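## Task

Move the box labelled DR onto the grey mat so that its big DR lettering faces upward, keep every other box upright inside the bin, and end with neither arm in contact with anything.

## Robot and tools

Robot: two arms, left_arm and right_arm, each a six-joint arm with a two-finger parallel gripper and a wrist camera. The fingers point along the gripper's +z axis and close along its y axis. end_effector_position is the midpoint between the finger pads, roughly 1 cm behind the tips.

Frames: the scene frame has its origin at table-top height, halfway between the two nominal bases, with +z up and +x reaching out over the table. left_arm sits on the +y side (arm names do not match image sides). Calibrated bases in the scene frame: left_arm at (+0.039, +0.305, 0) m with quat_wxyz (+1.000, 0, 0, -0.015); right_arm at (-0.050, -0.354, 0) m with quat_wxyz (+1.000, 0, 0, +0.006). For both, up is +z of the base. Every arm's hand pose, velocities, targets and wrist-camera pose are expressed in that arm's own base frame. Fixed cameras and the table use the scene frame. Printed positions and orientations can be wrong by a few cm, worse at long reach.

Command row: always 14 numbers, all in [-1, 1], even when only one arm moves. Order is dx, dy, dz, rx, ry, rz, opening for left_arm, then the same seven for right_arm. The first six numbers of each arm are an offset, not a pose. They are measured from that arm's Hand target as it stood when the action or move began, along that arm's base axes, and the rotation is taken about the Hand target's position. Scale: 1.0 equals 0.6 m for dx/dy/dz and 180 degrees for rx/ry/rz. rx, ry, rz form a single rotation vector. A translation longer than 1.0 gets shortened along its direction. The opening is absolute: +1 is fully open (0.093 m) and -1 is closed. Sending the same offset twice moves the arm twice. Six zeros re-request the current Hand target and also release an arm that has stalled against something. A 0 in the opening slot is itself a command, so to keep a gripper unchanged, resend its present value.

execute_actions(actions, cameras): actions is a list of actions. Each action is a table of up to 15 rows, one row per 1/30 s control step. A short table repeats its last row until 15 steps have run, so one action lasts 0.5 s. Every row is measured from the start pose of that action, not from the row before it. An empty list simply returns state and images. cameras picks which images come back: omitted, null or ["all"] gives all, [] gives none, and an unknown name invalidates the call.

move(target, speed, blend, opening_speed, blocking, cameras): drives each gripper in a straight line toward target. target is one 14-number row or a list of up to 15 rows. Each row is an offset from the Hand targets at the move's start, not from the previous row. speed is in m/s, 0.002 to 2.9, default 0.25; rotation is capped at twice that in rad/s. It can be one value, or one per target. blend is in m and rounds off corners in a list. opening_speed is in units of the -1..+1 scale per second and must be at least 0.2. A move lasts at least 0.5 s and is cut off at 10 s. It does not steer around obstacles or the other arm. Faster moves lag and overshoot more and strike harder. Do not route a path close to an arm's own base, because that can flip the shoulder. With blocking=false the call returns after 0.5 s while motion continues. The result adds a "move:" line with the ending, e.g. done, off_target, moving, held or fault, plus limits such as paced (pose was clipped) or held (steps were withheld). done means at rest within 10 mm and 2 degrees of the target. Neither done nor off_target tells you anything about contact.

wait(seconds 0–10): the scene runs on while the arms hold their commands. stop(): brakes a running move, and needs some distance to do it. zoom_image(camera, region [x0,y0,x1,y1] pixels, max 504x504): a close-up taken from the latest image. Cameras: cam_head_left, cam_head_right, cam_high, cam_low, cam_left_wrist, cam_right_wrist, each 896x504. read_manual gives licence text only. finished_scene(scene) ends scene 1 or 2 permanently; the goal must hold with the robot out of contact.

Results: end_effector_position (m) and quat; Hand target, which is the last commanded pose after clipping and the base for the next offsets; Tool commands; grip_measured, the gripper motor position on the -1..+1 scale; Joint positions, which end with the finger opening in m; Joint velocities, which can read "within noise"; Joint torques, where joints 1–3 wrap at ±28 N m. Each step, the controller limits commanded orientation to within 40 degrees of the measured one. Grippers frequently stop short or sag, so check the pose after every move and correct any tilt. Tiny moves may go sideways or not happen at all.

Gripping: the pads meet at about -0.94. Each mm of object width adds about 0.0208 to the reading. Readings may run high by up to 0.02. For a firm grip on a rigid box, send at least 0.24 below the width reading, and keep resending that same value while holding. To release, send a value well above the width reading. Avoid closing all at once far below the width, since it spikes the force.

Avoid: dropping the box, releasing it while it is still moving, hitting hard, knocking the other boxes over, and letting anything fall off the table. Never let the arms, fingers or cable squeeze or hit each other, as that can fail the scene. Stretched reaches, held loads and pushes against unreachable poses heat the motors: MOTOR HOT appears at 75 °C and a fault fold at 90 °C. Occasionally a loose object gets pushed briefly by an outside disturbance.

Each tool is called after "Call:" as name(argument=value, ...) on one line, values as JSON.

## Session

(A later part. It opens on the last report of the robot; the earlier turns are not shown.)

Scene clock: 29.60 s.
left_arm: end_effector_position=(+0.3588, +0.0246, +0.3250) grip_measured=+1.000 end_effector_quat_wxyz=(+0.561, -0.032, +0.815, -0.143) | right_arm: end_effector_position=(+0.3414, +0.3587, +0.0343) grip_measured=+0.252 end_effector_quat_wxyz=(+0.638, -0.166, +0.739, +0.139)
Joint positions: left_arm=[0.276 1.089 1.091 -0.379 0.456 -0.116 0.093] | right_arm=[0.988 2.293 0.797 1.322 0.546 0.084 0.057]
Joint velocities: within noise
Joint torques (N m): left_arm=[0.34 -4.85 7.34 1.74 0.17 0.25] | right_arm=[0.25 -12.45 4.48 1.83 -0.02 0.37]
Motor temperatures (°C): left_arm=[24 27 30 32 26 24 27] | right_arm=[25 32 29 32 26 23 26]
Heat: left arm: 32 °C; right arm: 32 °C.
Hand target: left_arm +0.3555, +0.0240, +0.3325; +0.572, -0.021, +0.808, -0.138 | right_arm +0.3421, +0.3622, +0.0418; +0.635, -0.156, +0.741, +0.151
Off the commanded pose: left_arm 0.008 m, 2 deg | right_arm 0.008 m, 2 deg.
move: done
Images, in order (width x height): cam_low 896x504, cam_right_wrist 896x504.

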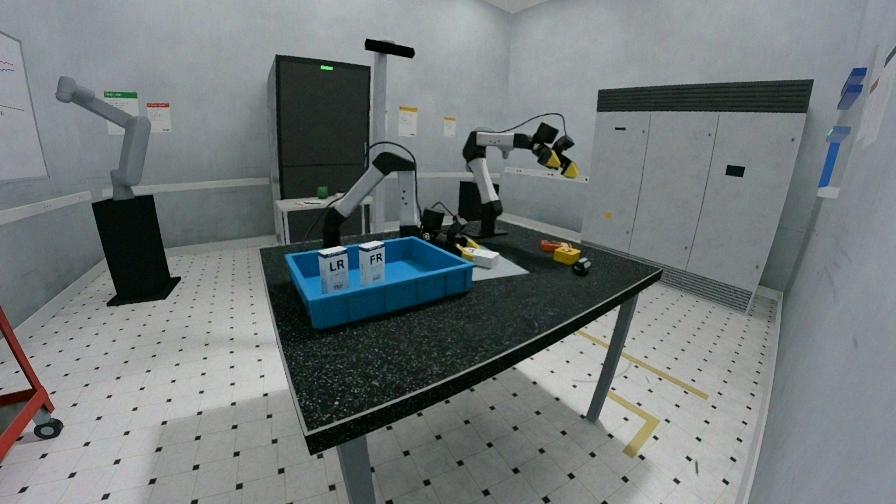

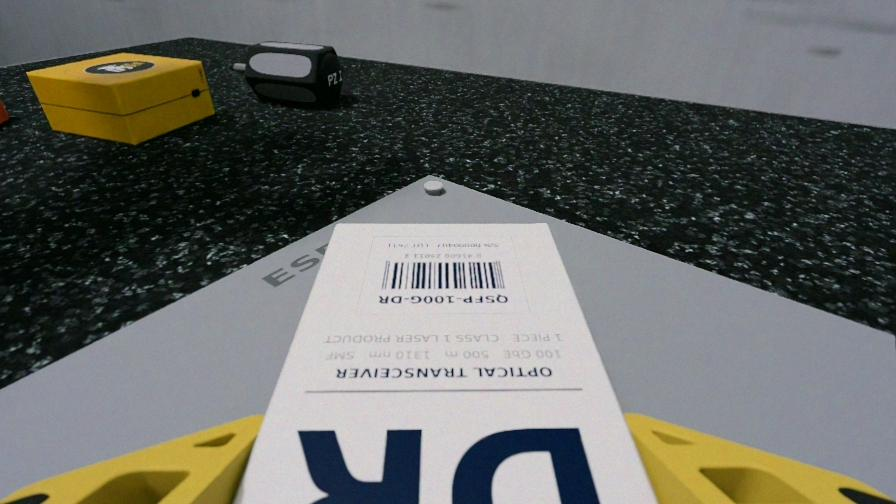

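Call:
move(target=[0, 0, 0, 0, 0, 0, 1, 0, 0, 0, 0, 0, 0, 0.62], opening_speed=0.25, cameras=["cam_right_wrist", "cam_low"])

Call:
zoom_image(camera="cam_low", region=[440, 220, 540, 290])

Scene clock: 31.87 s.
left_arm: end_effector_position=(+0.3588, +0.0246, +0.3250) grip_measured=+1.000 end_effector_quat_wxyz=(+0.561, -0.032, +0.815, -0.143) | right_arm: end_effector_position=(+0.3402, +0.3603, +0.0345) grip_measured=+0.618 end_effector_quat_wxyz=(+0.637, -0.166, +0.739, +0.143)
Joint positions: left_arm=[0.276 1.089 1.091 -0.379 0.456 -0.116 0.093] | right_arm=[0.99 2.292 0.797 1.322 0.541 0.091 0.075]
Joint velocities: within noise
Joint torques (N m): left_arm=[0.36 -4.81 7.38 1.75 0.18 0.26] | right_arm=[-0.16 -12.4 4.48 1.84 0.01 0.3]
Motor temperatures (°C): left_arm=[24 27 30 32 26 24 27] | right_arm=[25 33 29 32 26 23 26]
Heat: left arm: 32 °C; right arm: 33 °C.
Hand target: left_arm +0.3555, +0.0240, +0.3325; +0.572, -0.021, +0.808, -0.138 | right_arm +0.3421, +0.3622, +0.0418; +0.635, -0.156, +0.741, +0.151
Off the commanded pose: left_arm 0.008 m, 2 deg | right_arm 0.008 m, 1 deg.
move: done
Images, in order (width x height): cam_low 896x504, cam_right_wrist 896x504.

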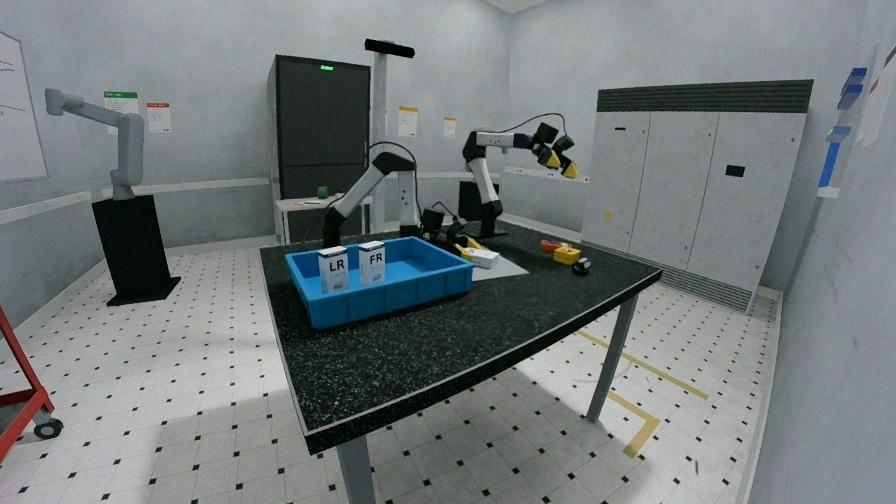

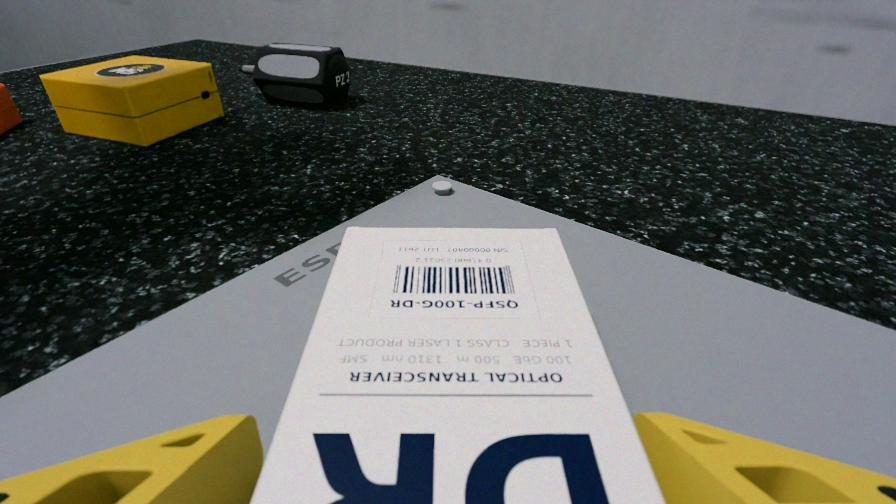

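Scaled by 5.040 from the camera's 896x504 image, which has a finer 1280x720 frame.

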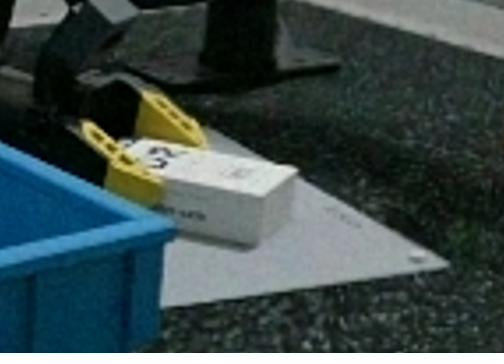

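Call:
move(target=[[0, 0, 0, 0, 0, 0, 1, -0.003, -0.003, 0.2, 0, 0, 0, 0.85], [0, 0, 0, 0, 0, 0, 1, -0.18, -0.2, 0.35, -0.07, 0.151, 0, 0.85]], speed=[0.1, 0.2], blend=[0.03, 0], opening_speed=0.5)

Call:
zoom_image(camera="cam_high", region=[340, 180, 740, 400])

Scene clock: 35.60 s.
left_arm: end_effector_position=(+0.3588, +0.0246, +0.3250) grip_measured=+1.000 end_effector_quat_wxyz=(+0.561, -0.032, +0.815, -0.143) | right_arm: end_effector_position=(+0.2340, +0.2366, +0.2358) grip_measured=+0.848 end_effector_quat_wxyz=(+0.412, -0.193, +0.887, +0.082)
Joint positions: left_arm=[0.276 1.089 1.091 -0.379 0.456 -0.116 0.093] | right_arm=[1.01 1.175 1.098 -0.722 0.444 0.399 0.086]
Joint velocities: within noise
Joint torques (N m): left_arm=[0.27 -4.88 7.32 1.74 0.17 0.29] | right_arm=[0.72 -4.16 10.48 1.83 0.14 0.23]
Motor temperatures (°C): left_arm=[24 27 30 32 26 24 27] | right_arm=[25 34 30 33 26 23 25]
Heat: left arm: 32 °C; right arm: 34 °C.
Hand target: left_arm +0.3555, +0.0240, +0.3325; +0.572, -0.021, +0.808, -0.138 | right_arm +0.2341, +0.2423, +0.2517; +0.423, -0.185, +0.881, +0.102
Off the commanded pose: left_arm 0.008 m, 2 deg | right_arm 0.017 m, 3 deg.
move: off_target (right_arm)

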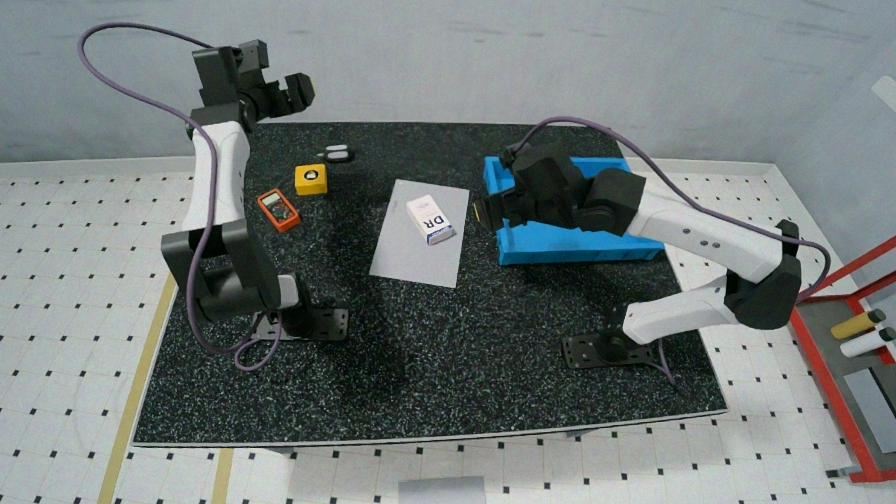

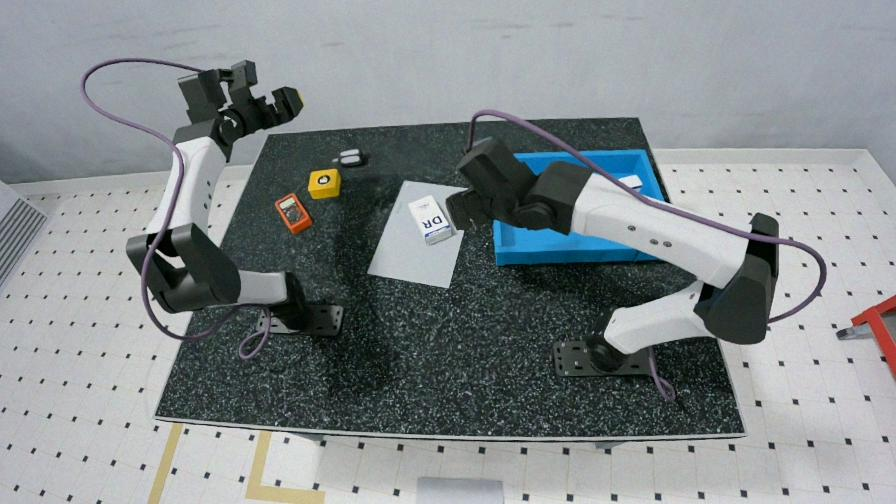

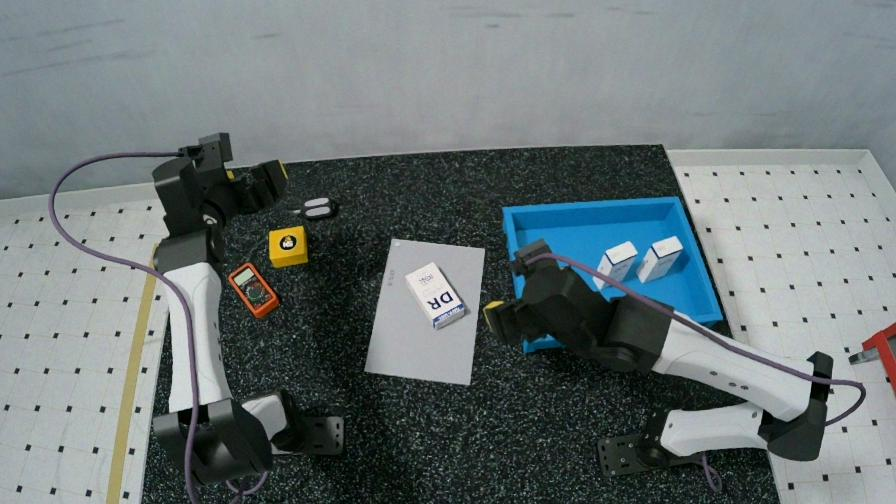

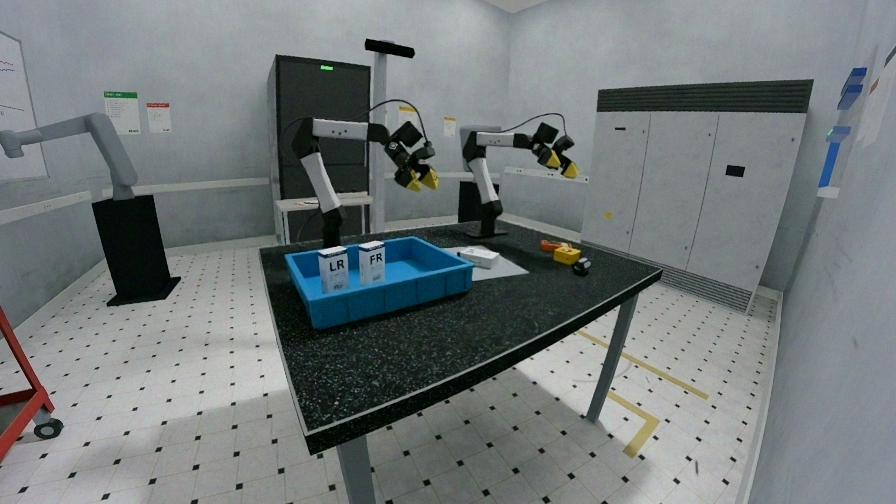

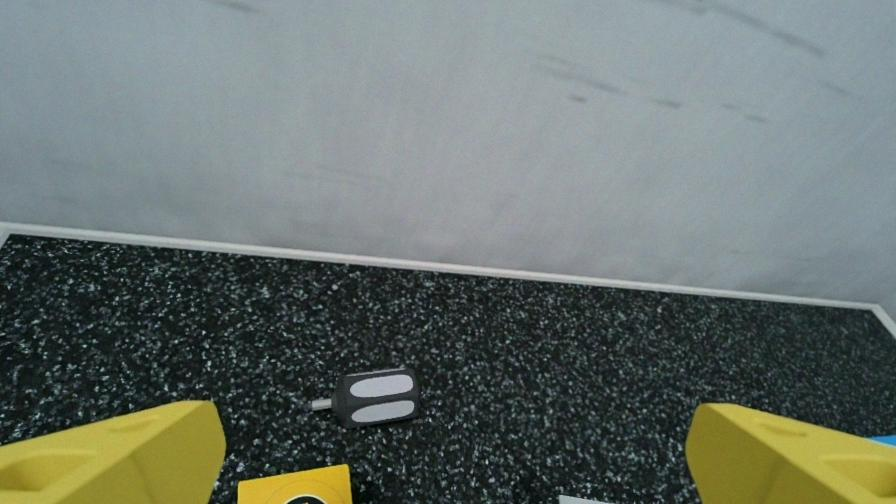

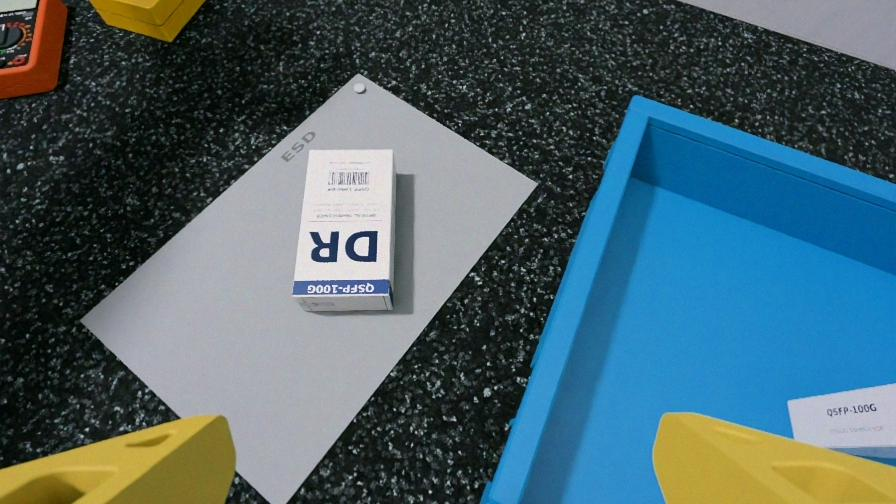

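Scaled by 1.260 from the camera's 896x504 image, which has a finer 1280x720 frame.

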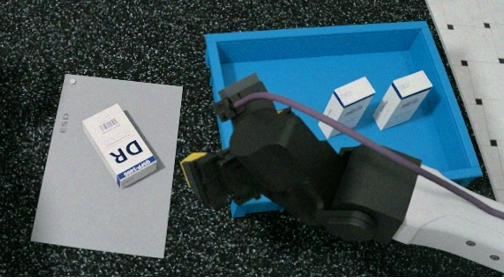

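Call:
finished_scene(scene=1)

The scene is finished: the task was done.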